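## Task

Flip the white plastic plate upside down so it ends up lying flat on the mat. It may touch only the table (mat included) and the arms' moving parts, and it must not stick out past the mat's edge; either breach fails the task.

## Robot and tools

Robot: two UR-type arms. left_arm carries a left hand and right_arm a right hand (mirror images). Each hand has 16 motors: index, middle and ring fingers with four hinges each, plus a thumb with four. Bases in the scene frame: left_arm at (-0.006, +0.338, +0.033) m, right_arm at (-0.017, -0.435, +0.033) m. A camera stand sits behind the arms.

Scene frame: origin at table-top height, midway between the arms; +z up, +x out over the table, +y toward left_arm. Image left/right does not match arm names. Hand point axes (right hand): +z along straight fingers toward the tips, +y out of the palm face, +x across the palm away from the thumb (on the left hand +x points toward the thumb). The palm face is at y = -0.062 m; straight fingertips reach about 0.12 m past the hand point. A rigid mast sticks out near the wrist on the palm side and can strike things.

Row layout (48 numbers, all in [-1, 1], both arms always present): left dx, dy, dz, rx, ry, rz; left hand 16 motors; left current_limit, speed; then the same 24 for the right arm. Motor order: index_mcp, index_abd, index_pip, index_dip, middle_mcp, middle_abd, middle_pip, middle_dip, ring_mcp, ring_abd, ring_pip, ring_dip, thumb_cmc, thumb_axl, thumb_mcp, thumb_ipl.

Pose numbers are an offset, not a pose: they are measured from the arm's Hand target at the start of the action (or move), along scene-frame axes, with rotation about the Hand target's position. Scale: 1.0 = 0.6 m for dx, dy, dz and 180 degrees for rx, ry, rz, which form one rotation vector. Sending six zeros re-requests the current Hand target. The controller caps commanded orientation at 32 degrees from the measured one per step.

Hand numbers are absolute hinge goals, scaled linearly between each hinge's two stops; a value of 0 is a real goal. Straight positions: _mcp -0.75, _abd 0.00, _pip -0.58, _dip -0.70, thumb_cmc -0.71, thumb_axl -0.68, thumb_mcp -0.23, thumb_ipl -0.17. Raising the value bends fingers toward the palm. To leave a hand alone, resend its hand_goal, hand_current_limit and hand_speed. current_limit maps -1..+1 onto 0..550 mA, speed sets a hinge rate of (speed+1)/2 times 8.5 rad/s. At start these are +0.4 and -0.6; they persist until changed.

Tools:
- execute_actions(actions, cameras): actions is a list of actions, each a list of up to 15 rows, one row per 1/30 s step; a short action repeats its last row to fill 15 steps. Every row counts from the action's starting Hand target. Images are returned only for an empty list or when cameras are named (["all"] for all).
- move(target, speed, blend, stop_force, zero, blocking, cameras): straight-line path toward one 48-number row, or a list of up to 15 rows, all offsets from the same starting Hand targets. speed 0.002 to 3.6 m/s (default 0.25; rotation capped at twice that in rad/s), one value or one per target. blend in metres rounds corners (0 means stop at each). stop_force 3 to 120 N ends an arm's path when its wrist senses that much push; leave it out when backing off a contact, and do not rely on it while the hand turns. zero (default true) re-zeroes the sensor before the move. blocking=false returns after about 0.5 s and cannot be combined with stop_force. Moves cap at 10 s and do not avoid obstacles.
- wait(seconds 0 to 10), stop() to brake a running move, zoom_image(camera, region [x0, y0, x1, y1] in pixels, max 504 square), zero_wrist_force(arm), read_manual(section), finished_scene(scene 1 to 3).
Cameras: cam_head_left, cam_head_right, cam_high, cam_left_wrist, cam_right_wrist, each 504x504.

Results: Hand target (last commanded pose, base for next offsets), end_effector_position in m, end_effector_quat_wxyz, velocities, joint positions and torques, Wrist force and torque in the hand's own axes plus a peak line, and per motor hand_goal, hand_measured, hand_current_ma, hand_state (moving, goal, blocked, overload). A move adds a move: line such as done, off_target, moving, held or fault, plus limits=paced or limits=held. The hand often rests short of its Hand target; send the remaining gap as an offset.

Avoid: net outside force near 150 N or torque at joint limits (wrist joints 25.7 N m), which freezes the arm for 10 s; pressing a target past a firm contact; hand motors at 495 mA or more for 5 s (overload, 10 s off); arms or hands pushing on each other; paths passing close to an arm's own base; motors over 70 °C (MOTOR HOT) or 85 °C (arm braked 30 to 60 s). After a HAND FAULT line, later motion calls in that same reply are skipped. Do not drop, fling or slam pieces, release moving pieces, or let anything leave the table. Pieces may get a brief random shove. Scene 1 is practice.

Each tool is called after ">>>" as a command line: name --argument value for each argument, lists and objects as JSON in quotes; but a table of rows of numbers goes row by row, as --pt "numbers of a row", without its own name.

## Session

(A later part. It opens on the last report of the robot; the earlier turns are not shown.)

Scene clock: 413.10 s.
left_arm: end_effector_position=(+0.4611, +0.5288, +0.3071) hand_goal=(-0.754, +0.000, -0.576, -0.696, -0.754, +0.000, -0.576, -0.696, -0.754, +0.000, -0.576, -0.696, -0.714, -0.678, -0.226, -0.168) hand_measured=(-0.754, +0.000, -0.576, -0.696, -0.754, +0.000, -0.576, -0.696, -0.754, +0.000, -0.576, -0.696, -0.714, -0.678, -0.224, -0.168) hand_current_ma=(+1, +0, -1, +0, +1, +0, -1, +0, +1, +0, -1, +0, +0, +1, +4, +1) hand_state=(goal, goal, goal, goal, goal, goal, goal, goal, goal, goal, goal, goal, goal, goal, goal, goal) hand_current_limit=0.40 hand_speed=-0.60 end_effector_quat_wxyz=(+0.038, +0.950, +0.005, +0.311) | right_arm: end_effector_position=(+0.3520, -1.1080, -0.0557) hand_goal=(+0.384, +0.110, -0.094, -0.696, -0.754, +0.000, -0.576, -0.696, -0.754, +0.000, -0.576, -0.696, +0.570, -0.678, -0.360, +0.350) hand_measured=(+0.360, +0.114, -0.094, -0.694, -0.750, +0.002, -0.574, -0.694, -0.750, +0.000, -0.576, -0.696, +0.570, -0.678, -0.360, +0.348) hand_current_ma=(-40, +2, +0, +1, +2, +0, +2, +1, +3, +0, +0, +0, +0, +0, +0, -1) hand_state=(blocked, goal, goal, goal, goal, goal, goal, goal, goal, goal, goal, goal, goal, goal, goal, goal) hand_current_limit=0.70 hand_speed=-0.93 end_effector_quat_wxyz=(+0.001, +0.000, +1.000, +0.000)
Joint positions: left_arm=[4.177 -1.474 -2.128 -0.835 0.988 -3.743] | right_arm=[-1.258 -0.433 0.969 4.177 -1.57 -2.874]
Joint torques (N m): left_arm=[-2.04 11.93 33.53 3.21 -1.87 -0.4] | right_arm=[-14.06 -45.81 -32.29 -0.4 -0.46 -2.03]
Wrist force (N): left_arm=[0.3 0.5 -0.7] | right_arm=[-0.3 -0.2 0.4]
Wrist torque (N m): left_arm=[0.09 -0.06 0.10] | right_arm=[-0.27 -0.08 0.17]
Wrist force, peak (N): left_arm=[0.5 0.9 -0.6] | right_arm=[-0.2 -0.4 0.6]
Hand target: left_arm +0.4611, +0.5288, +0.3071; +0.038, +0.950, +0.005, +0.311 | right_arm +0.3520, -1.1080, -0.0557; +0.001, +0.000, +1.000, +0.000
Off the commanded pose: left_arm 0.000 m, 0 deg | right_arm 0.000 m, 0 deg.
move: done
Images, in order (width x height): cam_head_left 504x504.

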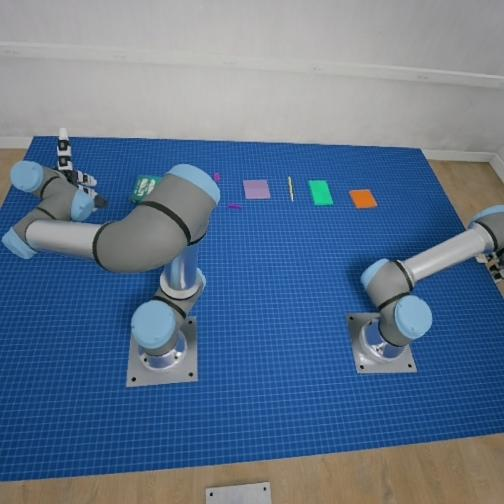

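>>> move --target '[0,0,0,0,0,0,-0.754,0,-0.576,-0.696,-0.754,0,-0.576,-0.696,-0.754,0,-0.576,-0.696,-0.714,-0.678,-0.226,-0.168,0.4,-0.6, 0,0,0,0,0,0,0.41,0.11,-0.0949,-0.6957,-0.754,0,-0.576,-0.696,-0.754,0,-0.576,-0.696,0.571,-0.678,-0.28,0.351,0.7,-0.94]' --speed 0.03 --cameras '[]'

>>> move --target '[0,0,0,0,0,0,-0.754,0,-0.576,-0.696,-0.754,0,-0.576,-0.696,-0.754,0,-0.576,-0.696,-0.714,-0.678,-0.226,-0.168,0.4,-0.6, 0,0,0,0,0,0,0.5,0.11,-0.0949,-0.6957,-0.754,0,-0.576,-0.696,-0.754,0,-0.576,-0.696,0.571,-0.678,-0.22,0.351,0.7,-0.94]' --speed 0.03 --cameras '["cam_head_left"]'

>>> zoom_image --camera "cam_head_left" --region '[454, 225, 504, 275]'

Scene clock: 423.07 s.
left_arm: end_effector_position=(+0.4611, +0.5288, +0.3071) hand_goal=(-0.754, +0.000, -0.576, -0.696, -0.754, +0.000, -0.576, -0.696, -0.754, +0.000, -0.576, -0.696, -0.714, -0.678, -0.226, -0.168) hand_measured=(-0.754, +0.000, -0.576, -0.696, -0.754, +0.000, -0.576, -0.696, -0.754, +0.000, -0.576, -0.696, -0.714, -0.678, -0.224, -0.168) hand_current_ma=(+1, +0, -1, +0, +1, +0, -1, +0, +1, +0, -1, +0, +0, +1, +4, +1) hand_state=(goal, goal, goal, goal, goal, goal, goal, goal, goal, goal, goal, goal, goal, goal, goal, goal) hand_current_limit=0.40 hand_speed=-0.60 end_effector_quat_wxyz=(+0.038, +0.950, +0.005, +0.311) | right_arm: end_effector_position=(+0.3520, -1.1080, -0.0557) hand_goal=(+0.410, +0.110, -0.094, -0.696, -0.754, +0.000, -0.576, -0.696, -0.754, +0.000, -0.576, -0.696, +0.570, -0.678, -0.280, +0.350) hand_measured=(+0.372, +0.112, -0.108, -0.700, -0.750, +0.002, -0.574, -0.694, -0.750, +0.000, -0.576, -0.696, +0.570, -0.678, -0.330, +0.340) hand_current_ma=(-78, +1, -15, -2, +2, +0, +2, +1, +3, +0, +0, +0, +0, +0, -151, -17) hand_state=(blocked, goal, goal, goal, goal, goal, goal, goal, goal, goal, goal, goal, goal, goal, blocked, goal) hand_current_limit=0.70 hand_speed=-0.94 end_effector_quat_wxyz=(+0.001, +0.000, +1.000, +0.000)
Joint positions: left_arm=[4.177 -1.474 -2.128 -0.835 0.988 -3.743] | right_arm=[-1.258 -0.433 0.969 4.177 -1.57 -2.874]
Joint torques (N m): left_arm=[-2.67 13.22 34.12 3.37 -1.79 -0.49] | right_arm=[-13.5 -45.13 -32.46 -0.7 -0.28 -1.91]
Wrist force (N): left_arm=[0.1 0.7 -0.8] | right_arm=[-0.1 -1.0 0.2]
Wrist torque (N m): left_arm=[0.12 -0.03 0.07] | right_arm=[-0.33 -0.12 0.20]
Wrist force, peak (N): left_arm=[0.2 1.0 -0.8] | right_arm=[-0.2 -1.1 0.4]
Hand target: left_arm +0.4611, +0.5288, +0.3071; +0.038, +0.950, +0.005, +0.311 | right_arm +0.3520, -1.1080, -0.0557; +0.001, +0.000, +1.000, +0.000
Off the commanded pose: left_arm 0.000 m, 0 deg | right_arm 0.000 m, 0 deg.
move: done
No camera images: "cameras" was empty.

Scene clock: 423.57 s.
left_arm: end_effector_position=(+0.4611, +0.5288, +0.3071) hand_goal=(-0.754, +0.000, -0.576, -0.696, -0.754, +0.000, -0.576, -0.696, -0.754, +0.000, -0.576, -0.696, -0.714, -0.678, -0.226, -0.168) hand_measured=(-0.754, +0.000, -0.576, -0.696, -0.754, +0.000, -0.576, -0.696, -0.754, +0.000, -0.576, -0.696, -0.714, -0.678, -0.224, -0.168) hand_current_ma=(+1, +0, -1, +0, +1, +0, -1, +0, +1, +0, -1, +0, +0, +1, +4, +1) hand_state=(goal, goal, goal, goal, goal, goal, goal, goal, goal, goal, goal, goal, goal, goal, goal, goal) hand_current_limit=0.40 hand_speed=-0.60 end_effector_quat_wxyz=(+0.038, +0.950, +0.005, +0.311) | right_arm: end_effector_position=(+0.3520, -1.1080, -0.0557) hand_goal=(+0.500, +0.110, -0.094, -0.696, -0.754, +0.000, -0.576, -0.696, -0.754, +0.000, -0.576, -0.696, +0.570, -0.678, -0.220, +0.350) hand_measured=(+0.372, +0.112, -0.120, -0.706, -0.750, +0.002, -0.574, -0.694, -0.750, +0.000, -0.576, -0.696, +0.570, -0.678, -0.312, +0.328) hand_current_ma=(-453, +1, -40, -11, +2, +0, +2, +1, +3, +0, +0, +0, +0, +0, -367, -46) hand_state=(moving, goal, blocked, goal, goal, goal, goal, goal, goal, goal, goal, goal, goal, goal, blocked, blocked) hand_current_limit=0.70 hand_speed=-0.94 end_effector_quat_wxyz=(+0.001, +0.000, +1.000, +0.000)
Joint positions: left_arm=[4.177 -1.474 -2.128 -0.835 0.988 -3.743] | right_arm=[-1.258 -0.433 0.969 4.177 -1.57 -2.874]
Joint torques (N m): left_arm=[-2.25 13.12 33.57 3.31 -1.83 -0.63] | right_arm=[-13.62 -45.9 -31.9 -0.72 -0.21 -1.89]
Wrist force (N): left_arm=[0.5 0.7 -0.7] | right_arm=[-0.2 -1.3 -0.2]
Wrist torque (N m): left_arm=[0.11 -0.08 0.11] | right_arm=[-0.37 -0.11 0.20]
Wrist force, peak (N): left_arm=[0.2 0.7 -0.8] | right_arm=[-0.2 -1.3 -0.2]
Hand target: left_arm +0.4611, +0.5288, +0.3071; +0.038, +0.950, +0.005, +0.311 | right_arm +0.3520, -1.1080, -0.0557; +0.001, +0.000, +1.000, +0.000
Off the commanded pose: left_arm 0.000 m, 0 deg | right_arm 0.000 m, 0 deg.
move: done
Images, in order (width x height): cam_head_left 504x504.

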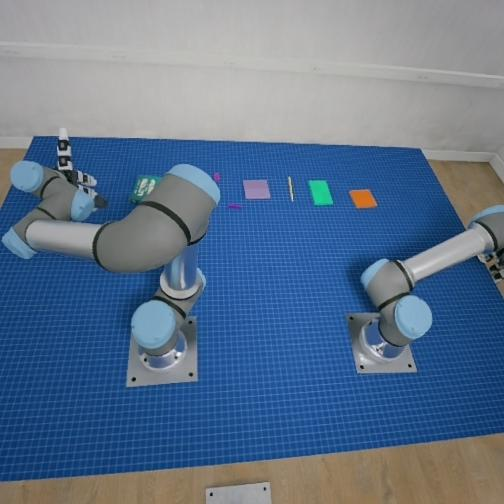

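Scaled by 10.080 from the camera's 504x504 image, which has a finer 720x720 frame.

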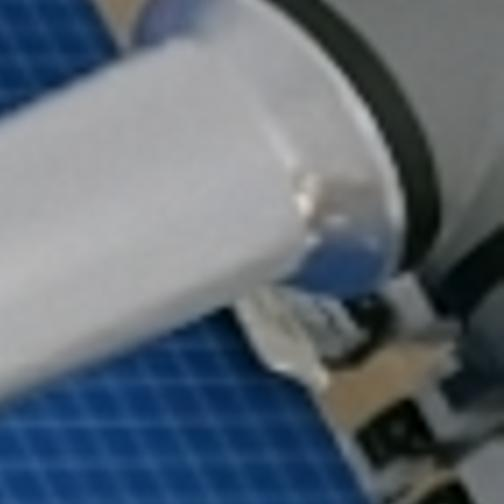

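>>> move --target '[0,0,0,0,0,0,-0.754,0,-0.576,-0.696,-0.754,0,-0.576,-0.696,-0.754,0,-0.576,-0.696,-0.714,-0.678,-0.226,-0.168,0.4,-0.6, 0,0,0.2,0,0,0,0.48,0.11,-0.0949,-0.6957,-0.754,0,-0.576,-0.696,-0.754,0,-0.576,-0.696,0.571,-0.678,-0.22,0.351,0.7,-0.94]' --speed 0.08 --cameras '["cam_head_left","cam_head_right","cam_right_wrist"]'

>>> zoom_image --camera "cam_head_left" --region '[444, 205, 504, 265]'

Scene clock: 431.10 s.
left_arm: end_effector_position=(+0.4611, +0.5288, +0.3071) hand_goal=(-0.754, +0.000, -0.576, -0.696, -0.754, +0.000, -0.576, -0.696, -0.754, +0.000, -0.576, -0.696, -0.714, -0.678, -0.226, -0.168) hand_measured=(-0.754, +0.000, -0.576, -0.696, -0.754, +0.000, -0.576, -0.696, -0.754, +0.000, -0.576, -0.696, -0.714, -0.678, -0.224, -0.168) hand_current_ma=(+1, +0, -1, +0, +1, +0, -1, +0, +1, +0, -1, +0, +0, +1, +4, +1) hand_state=(goal, goal, goal, goal, goal, goal, goal, goal, goal, goal, goal, goal, goal, goal, goal, goal) hand_current_limit=0.40 hand_speed=-0.60 end_effector_quat_wxyz=(+0.038, +0.950, +0.005, +0.311) | right_arm: end_effector_position=(+0.3520, -1.1080, +0.0640) hand_goal=(+0.480, +0.110, -0.094, -0.696, -0.754, +0.000, -0.576, -0.696, -0.754, +0.000, -0.576, -0.696, +0.570, -0.678, -0.220, +0.350) hand_measured=(+0.372, +0.112, -0.122, -0.708, -0.750, +0.002, -0.574, -0.694, -0.750, +0.000, -0.576, -0.696, +0.570, -0.678, -0.300, +0.328) hand_current_ma=(-351, +1, -43, -12, +2, +0, +2, +1, +3, +0, +0, +0, +0, +0, -297, -47) hand_state=(blocked, goal, blocked, goal, goal, goal, goal, goal, goal, goal, goal, goal, goal, goal, blocked, blocked) hand_current_limit=0.70 hand_speed=-0.94 end_effector_quat_wxyz=(+0.001, +0.000, +1.000, +0.000) end_effector_velocity=(+0.000, +0.000, +0.002) end_effector_angular_velocity=(+0.000, -0.001, +0.000)
Joint positions: left_arm=[4.177 -1.474 -2.128 -0.835 0.988 -3.743] | right_arm=[-1.258 -0.582 0.935 4.359 -1.57 -2.874]
Joint velocities: left_arm=[within noise] | right_arm=[0 -0.001 -0.003 0.005 0.001 0]
Joint torques (N m): left_arm=[-3.03 12.61 34.54 3.22 -1.78 -0.34] | right_arm=[8.15 -66.94 -33.1 0.01 2.21 -0.76]
Wrist force (N): left_arm=[0.1 0.7 -0.7] | right_arm=[-0.1 0.1 0.5]
Wrist torque (N m): left_arm=[0.11 -0.03 0.08] | right_arm=[-0.18 -0.13 0.22]
Wrist force, peak (N): left_arm=[0.3 1.0 -0.8] | right_arm=[-0.2 -1.4 0.0]
Hand target: left_arm +0.4611, +0.5288, +0.3071; +0.038, +0.950, +0.005, +0.311 | right_arm +0.3520, -1.1080, +0.0643; +0.001, +0.000, +1.000, +0.000
Off the commanded pose: left_arm 0.000 m, 0 deg | right_arm 0.000 m, 0 deg.
move: done
Images, in order (width x height): cam_head_left 504x504, cam_head_right 504x504, cam_right_wrist 504x504.

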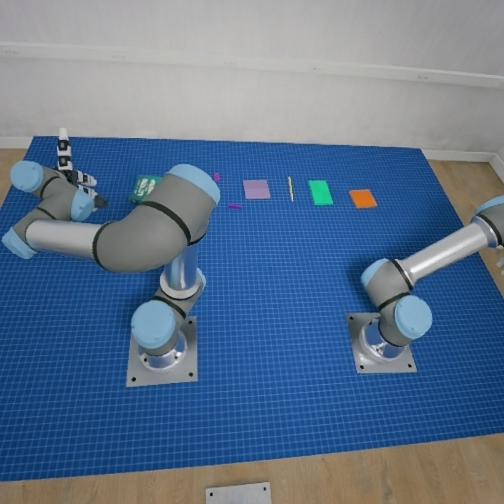

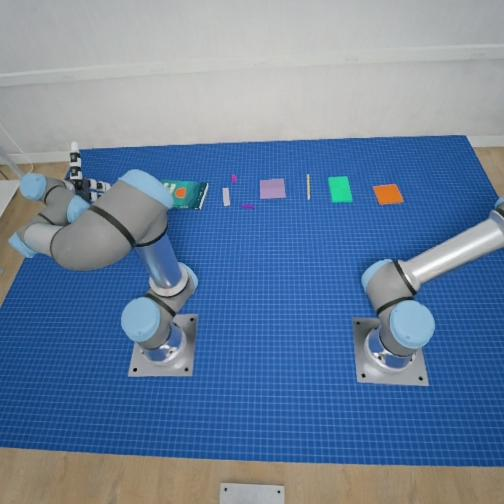

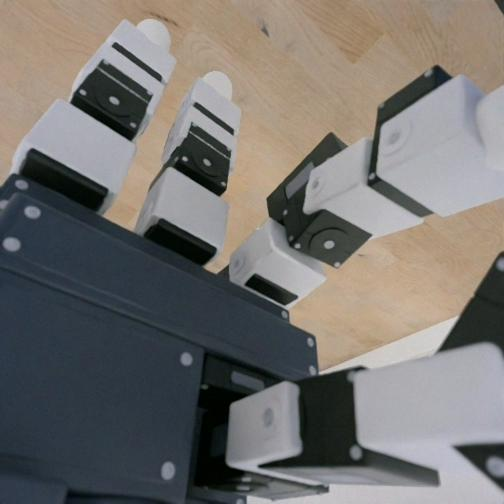

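Scaled by 8.400 from the camera's 504x504 image, which has a finer 720x720 frame.

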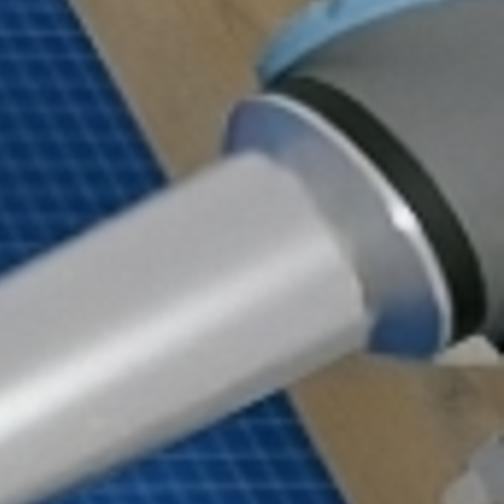

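>>> move --pt "0 0 0 0 0 0 -0.754 0 -0.576 -0.696 -0.754 0 -0.576 -0.696 -0.754 0 -0.576 -0.696 -0.714 -0.678 -0.226 -0.168 0.4 -0.6 0 0 0.25 0 0 0 0.48 0.11 -0.0949 -0.6957 -0.754 0 -0.576 -0.696 -0.754 0 -0.576 -0.696 0.571 -0.678 -0.22 0.351 0.7 -0.94" --pt "0 0 0 0 0 0 -0.754 0 -0.576 -0.696 -0.754 0 -0.576 -0.696 -0.754 0 -0.576 -0.696 -0.714 -0.678 -0.226 -0.168 0.4 -0.6 0.05 0.5 0.4 0 0 0 0.48 0.11 -0.0949 -0.6957 -0.754 0 -0.576 -0.696 -0.754 0 -0.576 -0.696 0.571 -0.678 -0.22 0.351 0.7 -0.94" --speed 0.15 --blend '[0.05,0]' --cameras '["cam_head_left","cam_head_right","cam_high"]'

>>> zoom_image --camera "cam_head_left" --region '[404, 155, 504, 255]'

Scene clock: 440.47 s.
left_arm: end_effector_position=(+0.4611, +0.5288, +0.3071) hand_goal=(-0.754, +0.000, -0.576, -0.696, -0.754, +0.000, -0.576, -0.696, -0.754, +0.000, -0.576, -0.696, -0.714, -0.678, -0.226, -0.168) hand_measured=(-0.754, +0.000, -0.576, -0.696, -0.754, +0.000, -0.576, -0.696, -0.754, +0.000, -0.576, -0.696, -0.714, -0.678, -0.224, -0.168) hand_current_ma=(+1, +0, -1, +0, +1, +0, -1, +0, +1, +0, -1, +0, +0, +1, +4, +1) hand_state=(goal, goal, goal, goal, goal, goal, goal, goal, goal, goal, goal, goal, goal, goal, goal, goal) hand_current_limit=0.40 hand_speed=-0.60 end_effector_quat_wxyz=(+0.038, +0.950, +0.005, +0.311) | right_arm: end_effector_position=(+0.3820, -0.8082, +0.3042) hand_goal=(+0.480, +0.110, -0.094, -0.696, -0.754, +0.000, -0.576, -0.696, -0.754, +0.000, -0.576, -0.696, +0.570, -0.678, -0.220, +0.350) hand_measured=(+0.372, +0.112, -0.122, -0.708, -0.750, +0.002, -0.574, -0.694, -0.750, +0.000, -0.576, -0.696, +0.570, -0.678, -0.300, +0.328) hand_current_ma=(-351, +1, -43, -12, +2, +0, +1, +1, +3, +0, +0, +0, +0, +0, -297, -47) hand_state=(blocked, goal, blocked, goal, goal, goal, goal, goal, goal, goal, goal, goal, goal, goal, blocked, blocked) hand_current_limit=0.70 hand_speed=-0.94 end_effector_quat_wxyz=(+0.001, +0.000, +1.000, +0.000) end_effector_velocity=(-0.001, +0.002, +0.000) end_effector_angular_velocity=(+0.003, +0.001, -0.001)
Joint positions: left_arm=[4.177 -1.474 -2.128 -0.835 0.988 -3.743] | right_arm=[-1.066 -1.349 1.545 4.516 -1.57 -2.682]
Joint velocities: left_arm=[within noise] | right_arm=[0 -0.003 0.005 0.001 0 0.002]
Joint torques (N m): left_arm=[-3.58 13.34 34.27 3.2 -1.72 -0.25] | right_arm=[13.55 -39.45 -12.34 -0.25 1.4 1.78]
Wrist force (N): left_arm=[0.3 0.7 -0.8] | right_arm=[0.0 0.2 0.6]
Wrist torque (N m): left_arm=[0.12 -0.07 0.11] | right_arm=[-0.15 -0.11 0.15]
Wrist force, peak (N): left_arm=[0.1 1.0 -1.0] | right_arm=[0.2 0.0 1.5]
Hand target: left_arm +0.4611, +0.5288, +0.3071; +0.038, +0.950, +0.005, +0.311 | right_arm +0.3820, -0.8080, +0.3043; +0.001, +0.000, +1.000, +0.000
Off the commanded pose: left_arm 0.000 m, 0 deg | right_arm 0.000 m, 0 deg.
move: done
Images, in order (width x height): cam_head_left 504x504, cam_head_right 504x504, cam_high 504x504.

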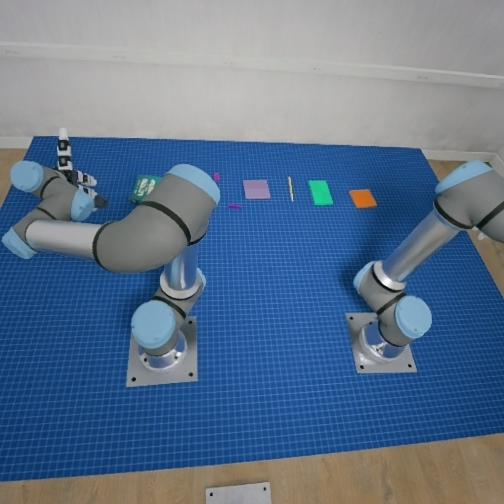

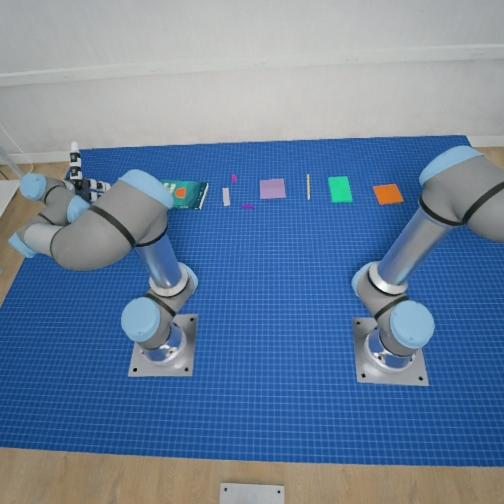

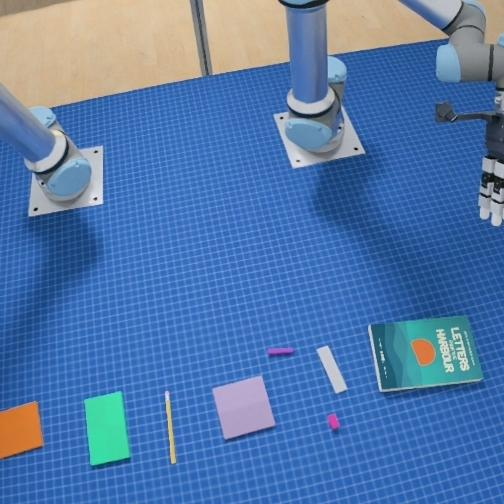

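Scaled by 5.040 from the camera's 504x504 image, which has a finer 720x720 frame.

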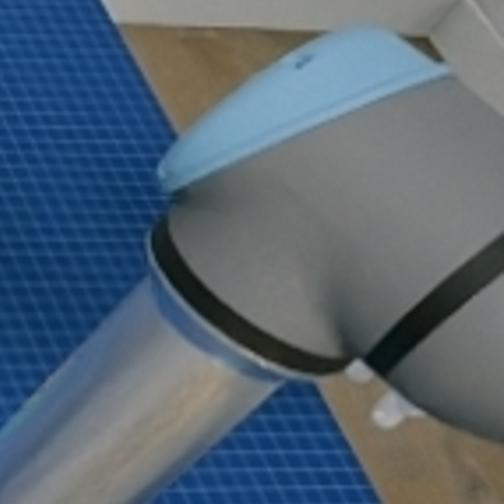

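>>> move --pt "0 0 0 0 0 0 -0.754 0 -0.576 -0.696 -0.754 0 -0.576 -0.696 -0.754 0 -0.576 -0.696 -0.714 -0.678 -0.226 -0.168 0.4 -0.6 0 0.18 0.04 0 0 -0.5 0.48 0.11 -0.0949 -0.6957 -0.754 0 -0.576 -0.696 -0.754 0 -0.576 -0.696 0.571 -0.678 -0.22 0.351 0.7 -0.94" --pt "0 0 0 0 0 0 -0.754 0 -0.576 -0.696 -0.754 0 -0.576 -0.696 -0.754 0 -0.576 -0.696 -0.714 -0.678 -0.226 -0.168 0.4 -0.6 -0.0367 0.3133 0.04 0 0 -0.95 0.48 0.11 -0.0949 -0.6957 -0.754 0 -0.576 -0.696 -0.754 0 -0.576 -0.696 0.571 -0.678 -0.22 0.351 0.7 -0.94" --speed 0.35 --blend '[0.03,0]' --cameras '["cam_head_left","cam_head_right","cam_high"]'

>>> zoom_image --camera "cam_head_left" --region '[344, 155, 444, 255]'

>>> zoom_image --camera "cam_head_right" --region '[364, 155, 464, 255]'

Scene clock: 460.70 s.
left_arm: end_effector_position=(+0.4611, +0.5288, +0.3071) hand_goal=(-0.754, +0.000, -0.576, -0.696, -0.754, +0.000, -0.576, -0.696, -0.754, +0.000, -0.576, -0.696, -0.714, -0.678, -0.226, -0.168) hand_measured=(-0.754, +0.000, -0.576, -0.696, -0.754, +0.000, -0.576, -0.696, -0.754, +0.000, -0.576, -0.696, -0.714, -0.678, -0.224, -0.168) hand_current_ma=(+1, +0, -1, +0, +1, +0, -1, +0, +1, +0, -1, +0, +0, +1, +4, +1) hand_state=(goal, goal, goal, goal, goal, goal, goal, goal, goal, goal, goal, goal, goal, goal, goal, goal) hand_current_limit=0.40 hand_speed=-0.60 end_effector_quat_wxyz=(+0.038, +0.950, +0.005, +0.311) | right_arm: end_effector_position=(+0.3600, -0.6201, +0.3283) hand_goal=(+0.480, +0.110, -0.094, -0.696, -0.754, +0.000, -0.576, -0.696, -0.754, +0.000, -0.576, -0.696, +0.570, -0.678, -0.220, +0.350) hand_measured=(+0.372, +0.112, -0.122, -0.708, -0.750, +0.002, -0.574, -0.694, -0.750, +0.000, -0.576, -0.696, +0.570, -0.678, -0.300, +0.328) hand_current_ma=(-351, +1, -43, -12, +2, +0, +1, +1, +3, +0, +0, +0, +0, +0, -297, -47) hand_state=(blocked, goal, blocked, goal, goal, goal, goal, goal, goal, goal, goal, goal, goal, goal, blocked, blocked) hand_current_limit=0.70 hand_speed=-0.94 end_effector_quat_wxyz=(+0.000, +0.997, +0.079, +0.000)
Joint positions: left_arm=[4.177 -1.474 -2.128 -0.835 0.988 -3.743] | right_arm=[-0.544 -1.842 1.962 4.592 -1.572 0.825]
Joint torques (N m): left_arm=[-4.41 12.36 32.9 3.18 -1.88 -0.2] | right_arm=[12.1 -0.04 -35.94 -4.41 -2.59 1.74]
Wrist force (N): left_arm=[0.4 0.4 -0.6] | right_arm=[0.2 0.2 0.8]
Wrist torque (N m): left_arm=[0.06 -0.08 0.12] | right_arm=[-0.23 -0.13 0.12]
Wrist force, peak (N): left_arm=[0.2 0.8 -1.0] | right_arm=[0.1 0.1 1.3]
Hand target: left_arm +0.4611, +0.5288, +0.3071; +0.038, +0.950, +0.005, +0.311 | right_arm +0.3600, -0.6201, +0.3283; +0.000, +0.997, +0.078, -0.001
Off the commanded pose: left_arm 0.000 m, 0 deg | right_arm 0.000 m, 0 deg.
move: done
Images, in order (width x height): cam_head_left 504x504, cam_head_right 504x504, cam_high 504x504.

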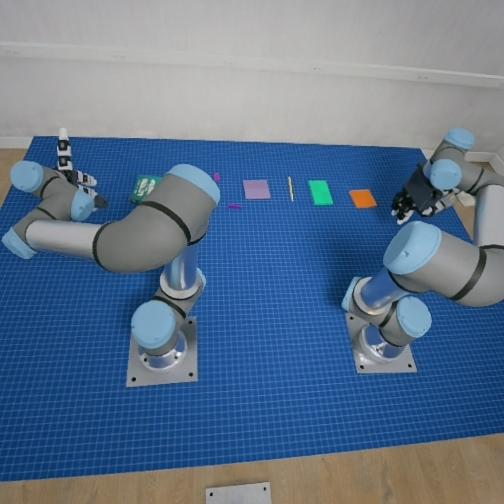

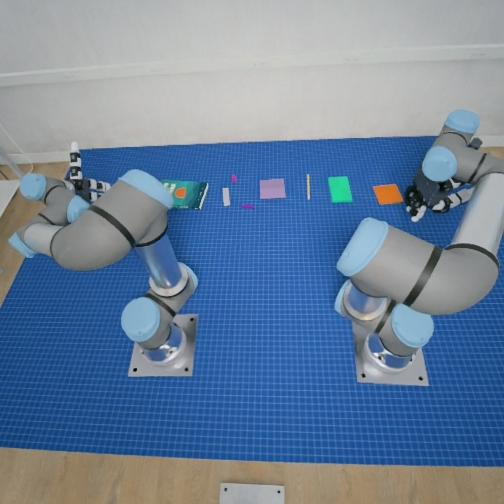

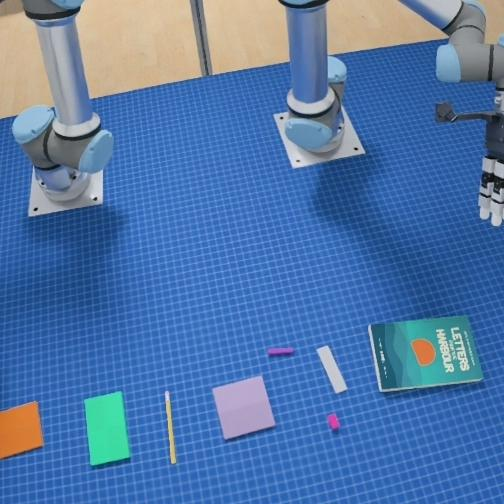

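Scaled by 5.040 from the camera's 504x504 image, which has a finer 720x720 frame.

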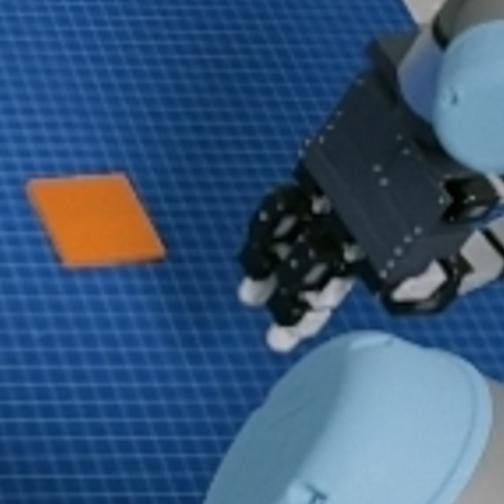

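Scaled by 5.040 from the camera's 504x504 image, which has a finer 720x720 frame.

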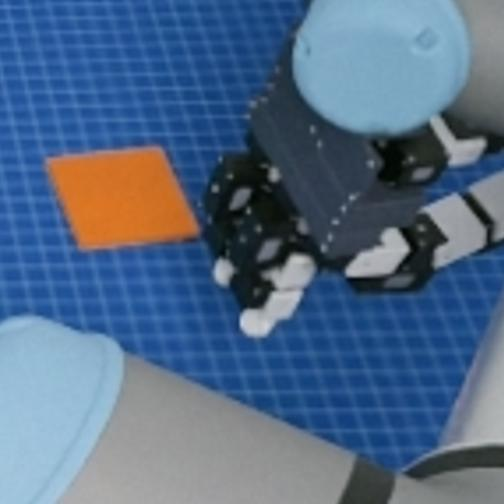

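>>> zoom_image --camera "cam_head_left" --region '[404, 160, 464, 220]'

>>> zoom_image --camera "cam_head_right" --region '[414, 160, 474, 220]'

Scaled by 8.400 from the camera's 504x504 image, which has a finer 720x720 frame.

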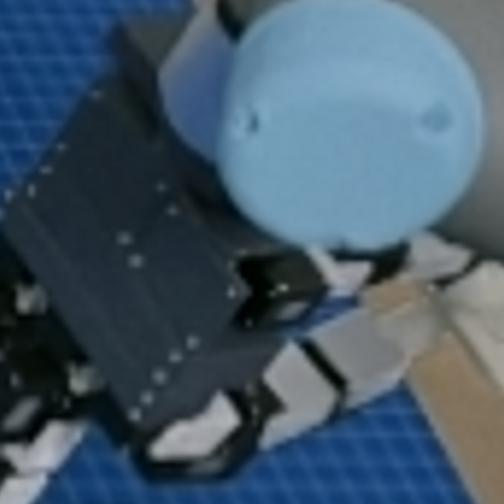

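Scaled by 8.400 from the camera's 504x504 image, which has a finer 720x720 frame.

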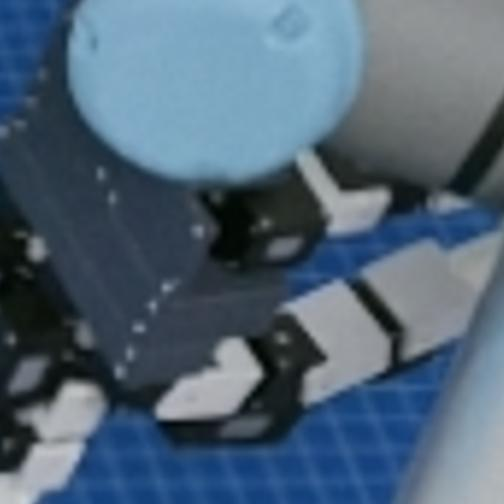

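>>> move --target '[0,0,0,0,0,0,-0.754,0,-0.576,-0.696,-0.754,0,-0.576,-0.696,-0.754,0,-0.576,-0.696,-0.714,-0.678,-0.226,-0.168,0.4,-0.6, 0,0.0335,-0.13,0.4938,0.0782,0,0.48,0.11,-0.0949,-0.6957,-0.754,0,-0.576,-0.696,-0.754,0,-0.576,-0.696,0.571,-0.678,-0.22,0.351,0.7,-0.94]' --speed 0.3 --cameras '["cam_head_left","cam_head_right","cam_high"]'

>>> zoom_image --camera "cam_head_left" --region '[364, 175, 464, 275]'

>>> zoom_image --camera "cam_head_right" --region '[364, 175, 464, 275]'

Scene clock: 475.50 s.
left_arm: end_effector_position=(+0.4611, +0.5288, +0.3071) hand_goal=(-0.754, +0.000, -0.576, -0.696, -0.754, +0.000, -0.576, -0.696, -0.754, +0.000, -0.576, -0.696, -0.714, -0.678, -0.226, -0.168) hand_measured=(-0.754, +0.000, -0.576, -0.696, -0.754, +0.000, -0.576, -0.696, -0.754, +0.000, -0.576, -0.696, -0.714, -0.678, -0.224, -0.168) hand_current_ma=(+1, +0, -1, +0, +1, +0, -1, +0, +1, +0, -1, +0, +0, +1, +4, +1) hand_state=(goal, goal, goal, goal, goal, goal, goal, goal, goal, goal, goal, goal, goal, goal, goal, goal) hand_current_limit=0.40 hand_speed=-0.60 end_effector_quat_wxyz=(+0.038, +0.950, +0.005, +0.311) | right_arm: end_effector_position=(+0.3600, -0.6000, +0.2503) hand_goal=(+0.480, +0.110, -0.094, -0.696, -0.754, +0.000, -0.576, -0.696, -0.754, +0.000, -0.576, -0.696, +0.570, -0.678, -0.220, +0.350) hand_measured=(+0.372, +0.112, -0.122, -0.708, -0.746, +0.002, -0.574, -0.694, -0.746, +0.000, -0.576, -0.696, +0.570, -0.678, -0.300, +0.328) hand_current_ma=(-351, +1, -44, -14, +7, +0, +1, +1, +8, +0, +0, +0, +0, +0, -297, -47) hand_state=(blocked, goal, blocked, goal, goal, goal, goal, goal, goal, goal, goal, goal, goal, goal, blocked, blocked) hand_current_limit=0.70 hand_speed=-0.94 end_effector_quat_wxyz=(+0.705, -0.705, -0.056, +0.056)
Joint positions: left_arm=[4.177 -1.474 -2.128 -0.835 0.988 -3.743] | right_arm=[-0.914 -1.082 1.434 5.929 -1.117 0.001]
Joint torques (N m): left_arm=[-4.59 13.62 33.22 3.14 -1.77 -0.22] | right_arm=[-14.53 -25.3 -30.4 3.83 -2.44 -2.03]
Wrist force (N): left_arm=[0.2 0.7 -0.4] | right_arm=[1.2 2.1 0.7]
Wrist torque (N m): left_arm=[0.08 -0.05 0.09] | right_arm=[-0.18 -0.12 0.51]
Wrist force, peak (N): left_arm=[0.4 1.0 -0.9] | right_arm=[0.6 2.6 0.5]
Hand target: left_arm +0.4611, +0.5288, +0.3071; +0.038, +0.950, +0.005, +0.311 | right_arm +0.3600, -0.6000, +0.2503; +0.705, -0.705, -0.056, +0.056
Off the commanded pose: left_arm 0.000 m, 0 deg | right_arm 0.000 m, 0 deg.
move: done
Images, in order (width x height): cam_head_left 504x504, cam_head_right 504x504, cam_high 504x504.

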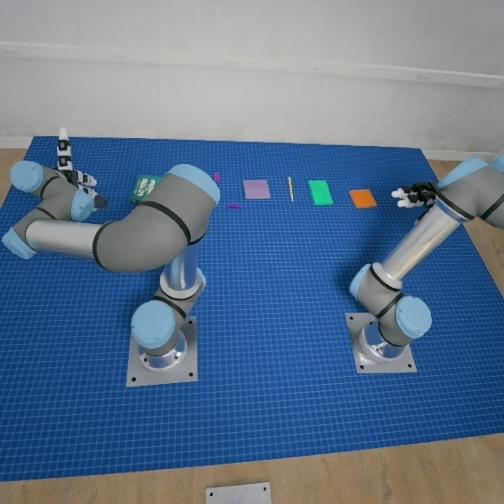

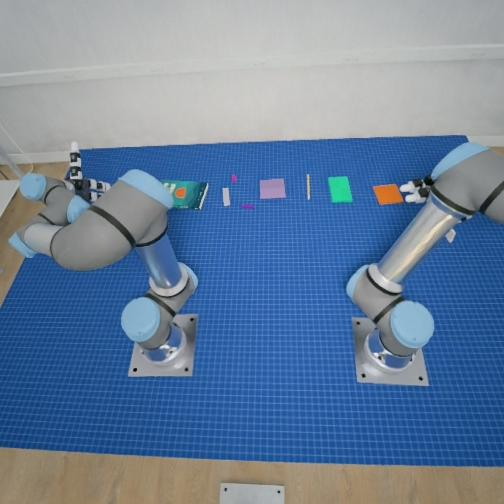

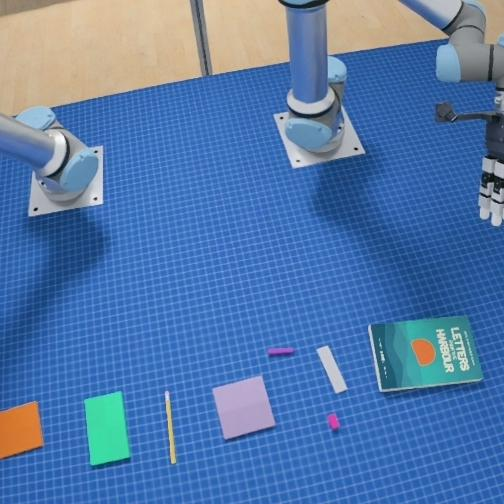

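Scaled by 5.040 from the camera's 504x504 image, which has a finer 720x720 frame.

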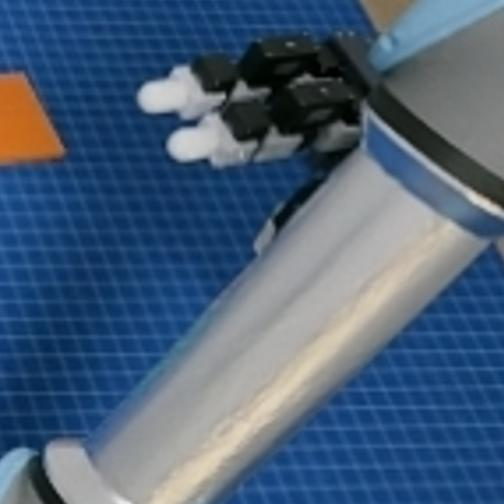

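Scaled by 5.040 from the camera's 504x504 image, which has a finer 720x720 frame.

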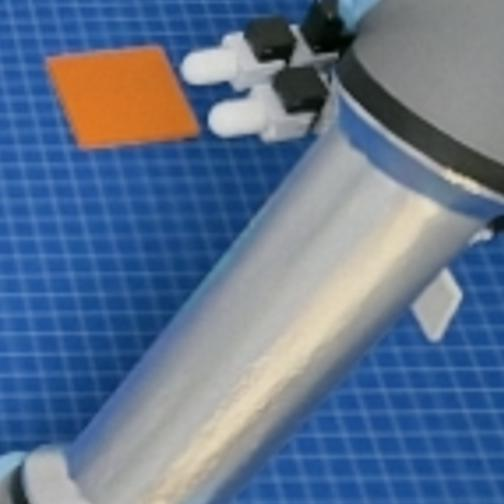

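>>> move --target '[0,0,0,0,0,0,-0.754,0,-0.576,-0.696,-0.754,0,-0.576,-0.696,-0.754,0,-0.576,-0.696,-0.714,-0.678,-0.226,-0.168,0.4,-0.6, 0,0,-0.2,0.0549,0.0087,0,0.48,0.11,-0.0949,-0.6957,-0.754,0,-0.576,-0.696,-0.754,0,-0.576,-0.696,0.571,-0.678,-0.22,0.351,0.7,-0.94]' --speed 0.15 --cameras '["cam_head_left","cam_head_right"]'

>>> zoom_image --camera "cam_head_right" --region '[404, 205, 474, 275]'

>>> zoom_image --camera "cam_head_left" --region '[384, 205, 454, 275]'

Scene clock: 513.50 s.
left_arm: end_effector_position=(+0.4611, +0.5288, +0.3071) hand_goal=(-0.754, +0.000, -0.576, -0.696, -0.754, +0.000, -0.576, -0.696, -0.754, +0.000, -0.576, -0.696, -0.714, -0.678, -0.226, -0.168) hand_measured=(-0.754, +0.000, -0.576, -0.696, -0.754, +0.000, -0.576, -0.696, -0.754, +0.000, -0.576, -0.696, -0.714, -0.678, -0.224, -0.168) hand_current_ma=(+1, +0, -1, +0, +1, +0, -1, +0, +1, +0, -1, +0, +0, +1, +4, +1) hand_state=(goal, goal, goal, goal, goal, goal, goal, goal, goal, goal, goal, goal, goal, goal, goal, goal) hand_current_limit=0.40 hand_speed=-0.60 end_effector_quat_wxyz=(+0.038, +0.950, +0.005, +0.311) | right_arm: end_effector_position=(+0.3600, -0.6000, +0.1305) hand_goal=(+0.480, +0.110, -0.094, -0.696, -0.754, +0.000, -0.576, -0.696, -0.754, +0.000, -0.576, -0.696, +0.570, -0.678, -0.220, +0.350) hand_measured=(+0.372, +0.112, -0.122, -0.710, -0.746, +0.002, -0.574, -0.694, -0.746, +0.000, -0.576, -0.696, +0.570, -0.678, -0.300, +0.328) hand_current_ma=(-351, +1, -45, -15, +7, +0, +1, +1, +8, +0, +0, +0, +0, +0, -297, -47) hand_state=(blocked, goal, blocked, goal, goal, goal, goal, goal, goal, goal, goal, goal, goal, goal, blocked, blocked) hand_current_limit=0.70 hand_speed=-0.94 end_effector_quat_wxyz=(+0.763, -0.641, -0.051, +0.060)
Joint positions: left_arm=[4.177 -1.474 -2.128 -0.835 0.988 -3.743] | right_arm=[-0.922 -0.836 1.491 5.821 -1.133 -0.083]
Joint torques (N m): left_arm=[-4.46 13.32 33.88 3.2 -1.78 -0.11] | right_arm=[-13.9 -30.73 -26.31 0.3 -2.62 -2.08]
Wrist force (N): left_arm=[0.3 0.6 -0.8] | right_arm=[1.1 1.9 0.6]
Wrist torque (N m): left_arm=[0.11 -0.06 0.11] | right_arm=[-0.20 -0.08 0.47]
Wrist force, peak (N): left_arm=[0.4 0.9 -0.9] | right_arm=[1.3 3.0 0.2]
Hand target: left_arm +0.4611, +0.5288, +0.3071; +0.038, +0.950, +0.005, +0.311 | right_arm +0.3600, -0.6000, +0.1303; +0.764, -0.641, -0.051, +0.060
Off the commanded pose: left_arm 0.000 m, 0 deg | right_arm 0.000 m, 0 deg.
move: done
Images, in order (width x height): cam_head_left 504x504, cam_head_right 504x504.

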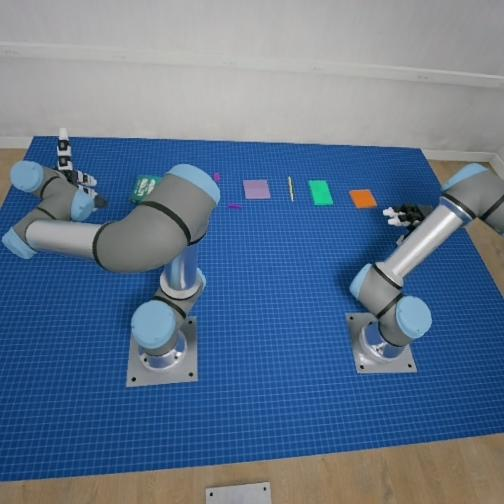

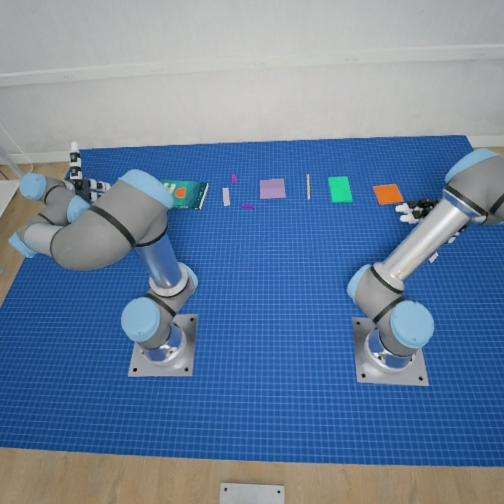

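Scaled by 7.200 from the camera's 504x504 image, which has a finer 720x720 frame.

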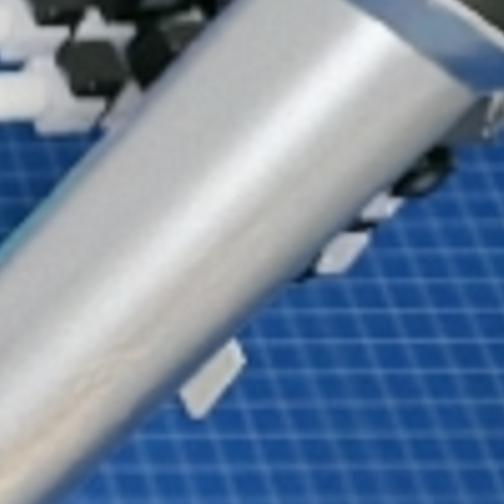

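Scaled by 7.200 from the camera's 504x504 image, which has a finer 720x720 frame.

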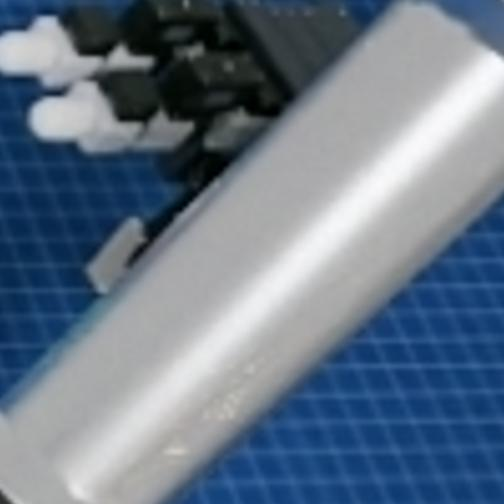

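>>> move --pt "0 0 0 0 0 0 -0.754 0 -0.576 -0.696 -0.754 0 -0.576 -0.696 -0.754 0 -0.576 -0.696 -0.714 -0.678 -0.226 -0.168 0.4 -0.6 0 0 0.12 0 0 0 0.48 0.11 -0.0949 -0.6957 -0.754 0 -0.576 -0.696 -0.754 0 -0.576 -0.696 0.571 -0.678 -0.22 0.351 0.7 -0.94" --pt "0 0 0 0 0 0 -0.754 0 -0.576 -0.696 -0.754 0 -0.576 -0.696 -0.754 0 -0.576 -0.696 -0.714 -0.678 -0.226 -0.168 0.4 -0.6 0.0532 0.3515 0.1667 0 0 0.1667 0.48 0.11 -0.0949 -0.6957 -0.754 0 -0.576 -0.696 -0.754 0 -0.576 -0.696 0.571 -0.678 -0.22 0.351 0.7 -0.94" --pt "0 0 0 0 0 0 -0.754 0 -0.576 -0.696 -0.754 0 -0.576 -0.696 -0.754 0 -0.576 -0.696 -0.714 -0.678 -0.226 -0.168 0.4 -0.6 -0.0763 0.682 0.1 0 0 0.3333 0.48 0.11 -0.0949 -0.6957 -0.754 0 -0.576 -0.696 -0.754 0 -0.576 -0.696 0.571 -0.678 -0.22 0.351 0.7 -0.94" --speed 0.2 --blend '[0.04,0.05,0]' --cameras '["cam_head_left","cam_head_right","cam_high"]'

>>> zoom_image --camera "cam_head_right" --region '[274, 205, 354, 285]'

>>> zoom_image --camera "cam_head_left" --region '[264, 205, 344, 285]'

>>> zoom_image --camera "cam_high" --region '[120, 180, 240, 300]'

Scene clock: 533.13 s.
left_arm: end_effector_position=(+0.4611, +0.5288, +0.3071) hand_goal=(-0.754, +0.000, -0.576, -0.696, -0.754, +0.000, -0.576, -0.696, -0.754, +0.000, -0.576, -0.696, -0.714, -0.678, -0.226, -0.168) hand_measured=(-0.754, +0.000, -0.576, -0.696, -0.754, +0.000, -0.576, -0.696, -0.754, +0.000, -0.576, -0.696, -0.714, -0.678, -0.224, -0.168) hand_current_ma=(+1, +0, -1, +0, +1, +0, -1, +0, +1, +0, -1, +0, +0, +1, +4, +1) hand_state=(goal, goal, goal, goal, goal, goal, goal, goal, goal, goal, goal, goal, goal, goal, goal, goal) hand_current_limit=0.40 hand_speed=-0.60 end_effector_quat_wxyz=(+0.038, +0.950, +0.005, +0.311) | right_arm: end_effector_position=(+0.3142, -0.1909, +0.1903) hand_goal=(+0.480, +0.110, -0.094, -0.696, -0.754, +0.000, -0.576, -0.696, -0.754, +0.000, -0.576, -0.696, +0.570, -0.678, -0.220, +0.350) hand_measured=(+0.372, +0.112, -0.122, -0.710, -0.746, +0.002, -0.574, -0.694, -0.746, +0.000, -0.576, -0.696, +0.570, -0.678, -0.300, +0.328) hand_current_ma=(-351, +1, -45, -15, +8, +0, +1, +1, +9, +0, +0, +0, +0, +0, -297, -47) hand_state=(blocked, goal, blocked, goal, goal, goal, goal, goal, goal, goal, goal, goal, goal, goal, blocked, blocked) hand_current_limit=0.70 hand_speed=-0.94 end_effector_quat_wxyz=(+0.631, -0.530, -0.364, +0.434)
Joint positions: left_arm=[4.177 -1.474 -2.128 -0.835 0.988 -3.743] | right_arm=[0.125 -0.916 1.453 5.939 -1.132 -0.083]
Joint torques (N m): left_arm=[-5.23 13.92 33.29 3.08 -1.79 0.07] | right_arm=[13.15 -29.93 -28.52 4.18 2.13 -2.06]
Wrist force (N): left_arm=[0.2 0.5 -0.8] | right_arm=[1.3 1.7 0.4]
Wrist torque (N m): left_arm=[0.09 -0.05 0.10] | right_arm=[-0.19 -0.06 0.47]
Wrist force, peak (N): left_arm=[0.3 0.9 -0.9] | right_arm=[1.2 3.4 0.2]
Hand target: left_arm +0.4611, +0.5288, +0.3071; +0.038, +0.950, +0.005, +0.311 | right_arm +0.3142, -0.1908, +0.1903; +0.631, -0.530, -0.364, +0.434
Off the commanded pose: left_arm 0.000 m, 0 deg | right_arm 0.000 m, 0 deg.
move: done; blend cut to 0.036 m at target 1
Images, in order (width x height): cam_head_left 504x504, cam_head_right 504x504, cam_high 504x504.

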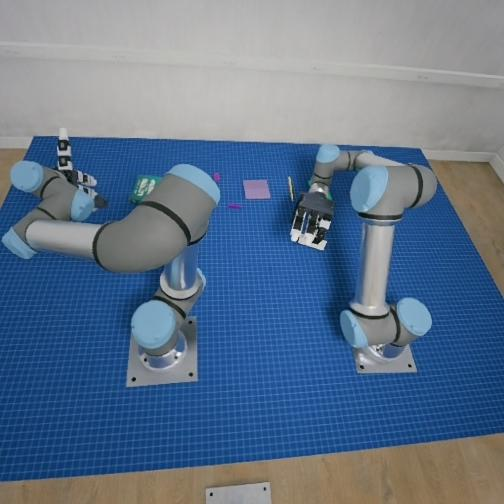

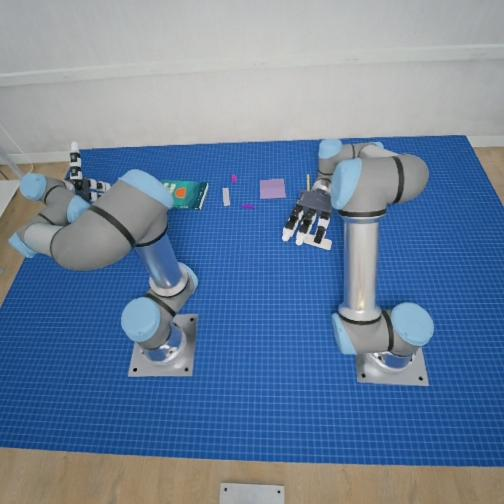

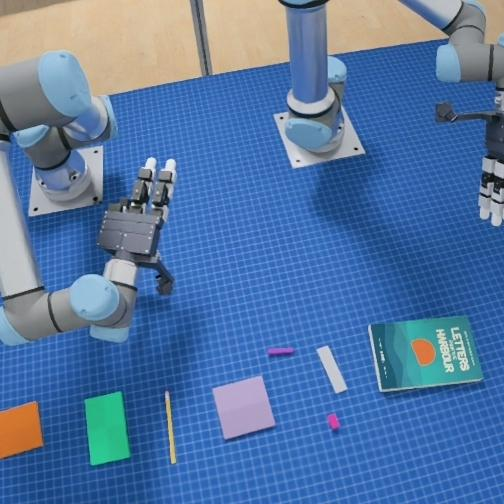

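Scaled by 6.300 from the camera's 504x504 image, which has a finer 720x720 frame.

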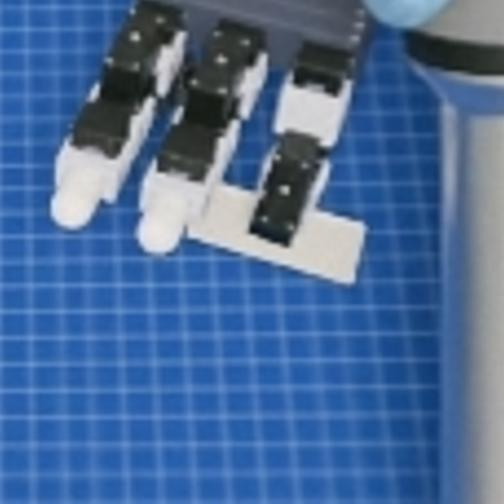

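Scaled by 6.300 from the camera's 504x504 image, which has a finer 720x720 frame.

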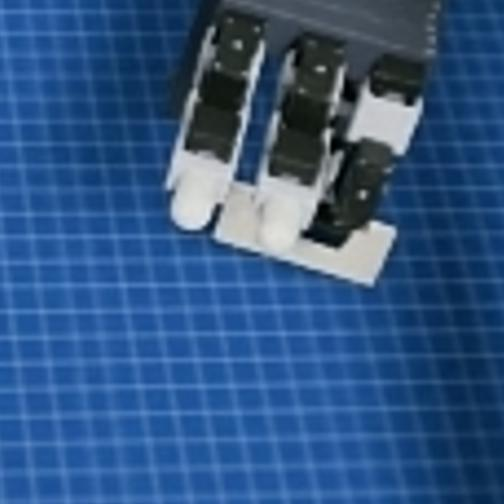

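Scaled by 4.200 from the camera's 504x504 image, which has a finer 720x720 frame.

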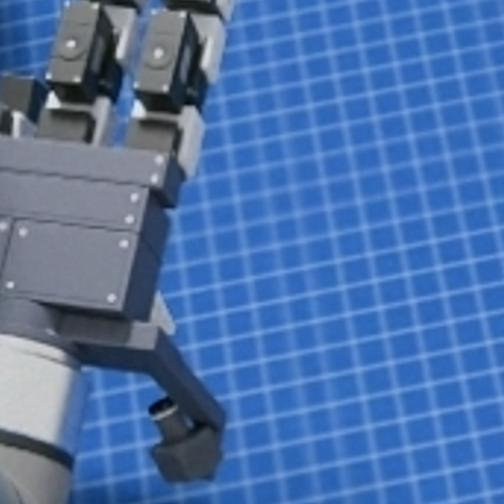

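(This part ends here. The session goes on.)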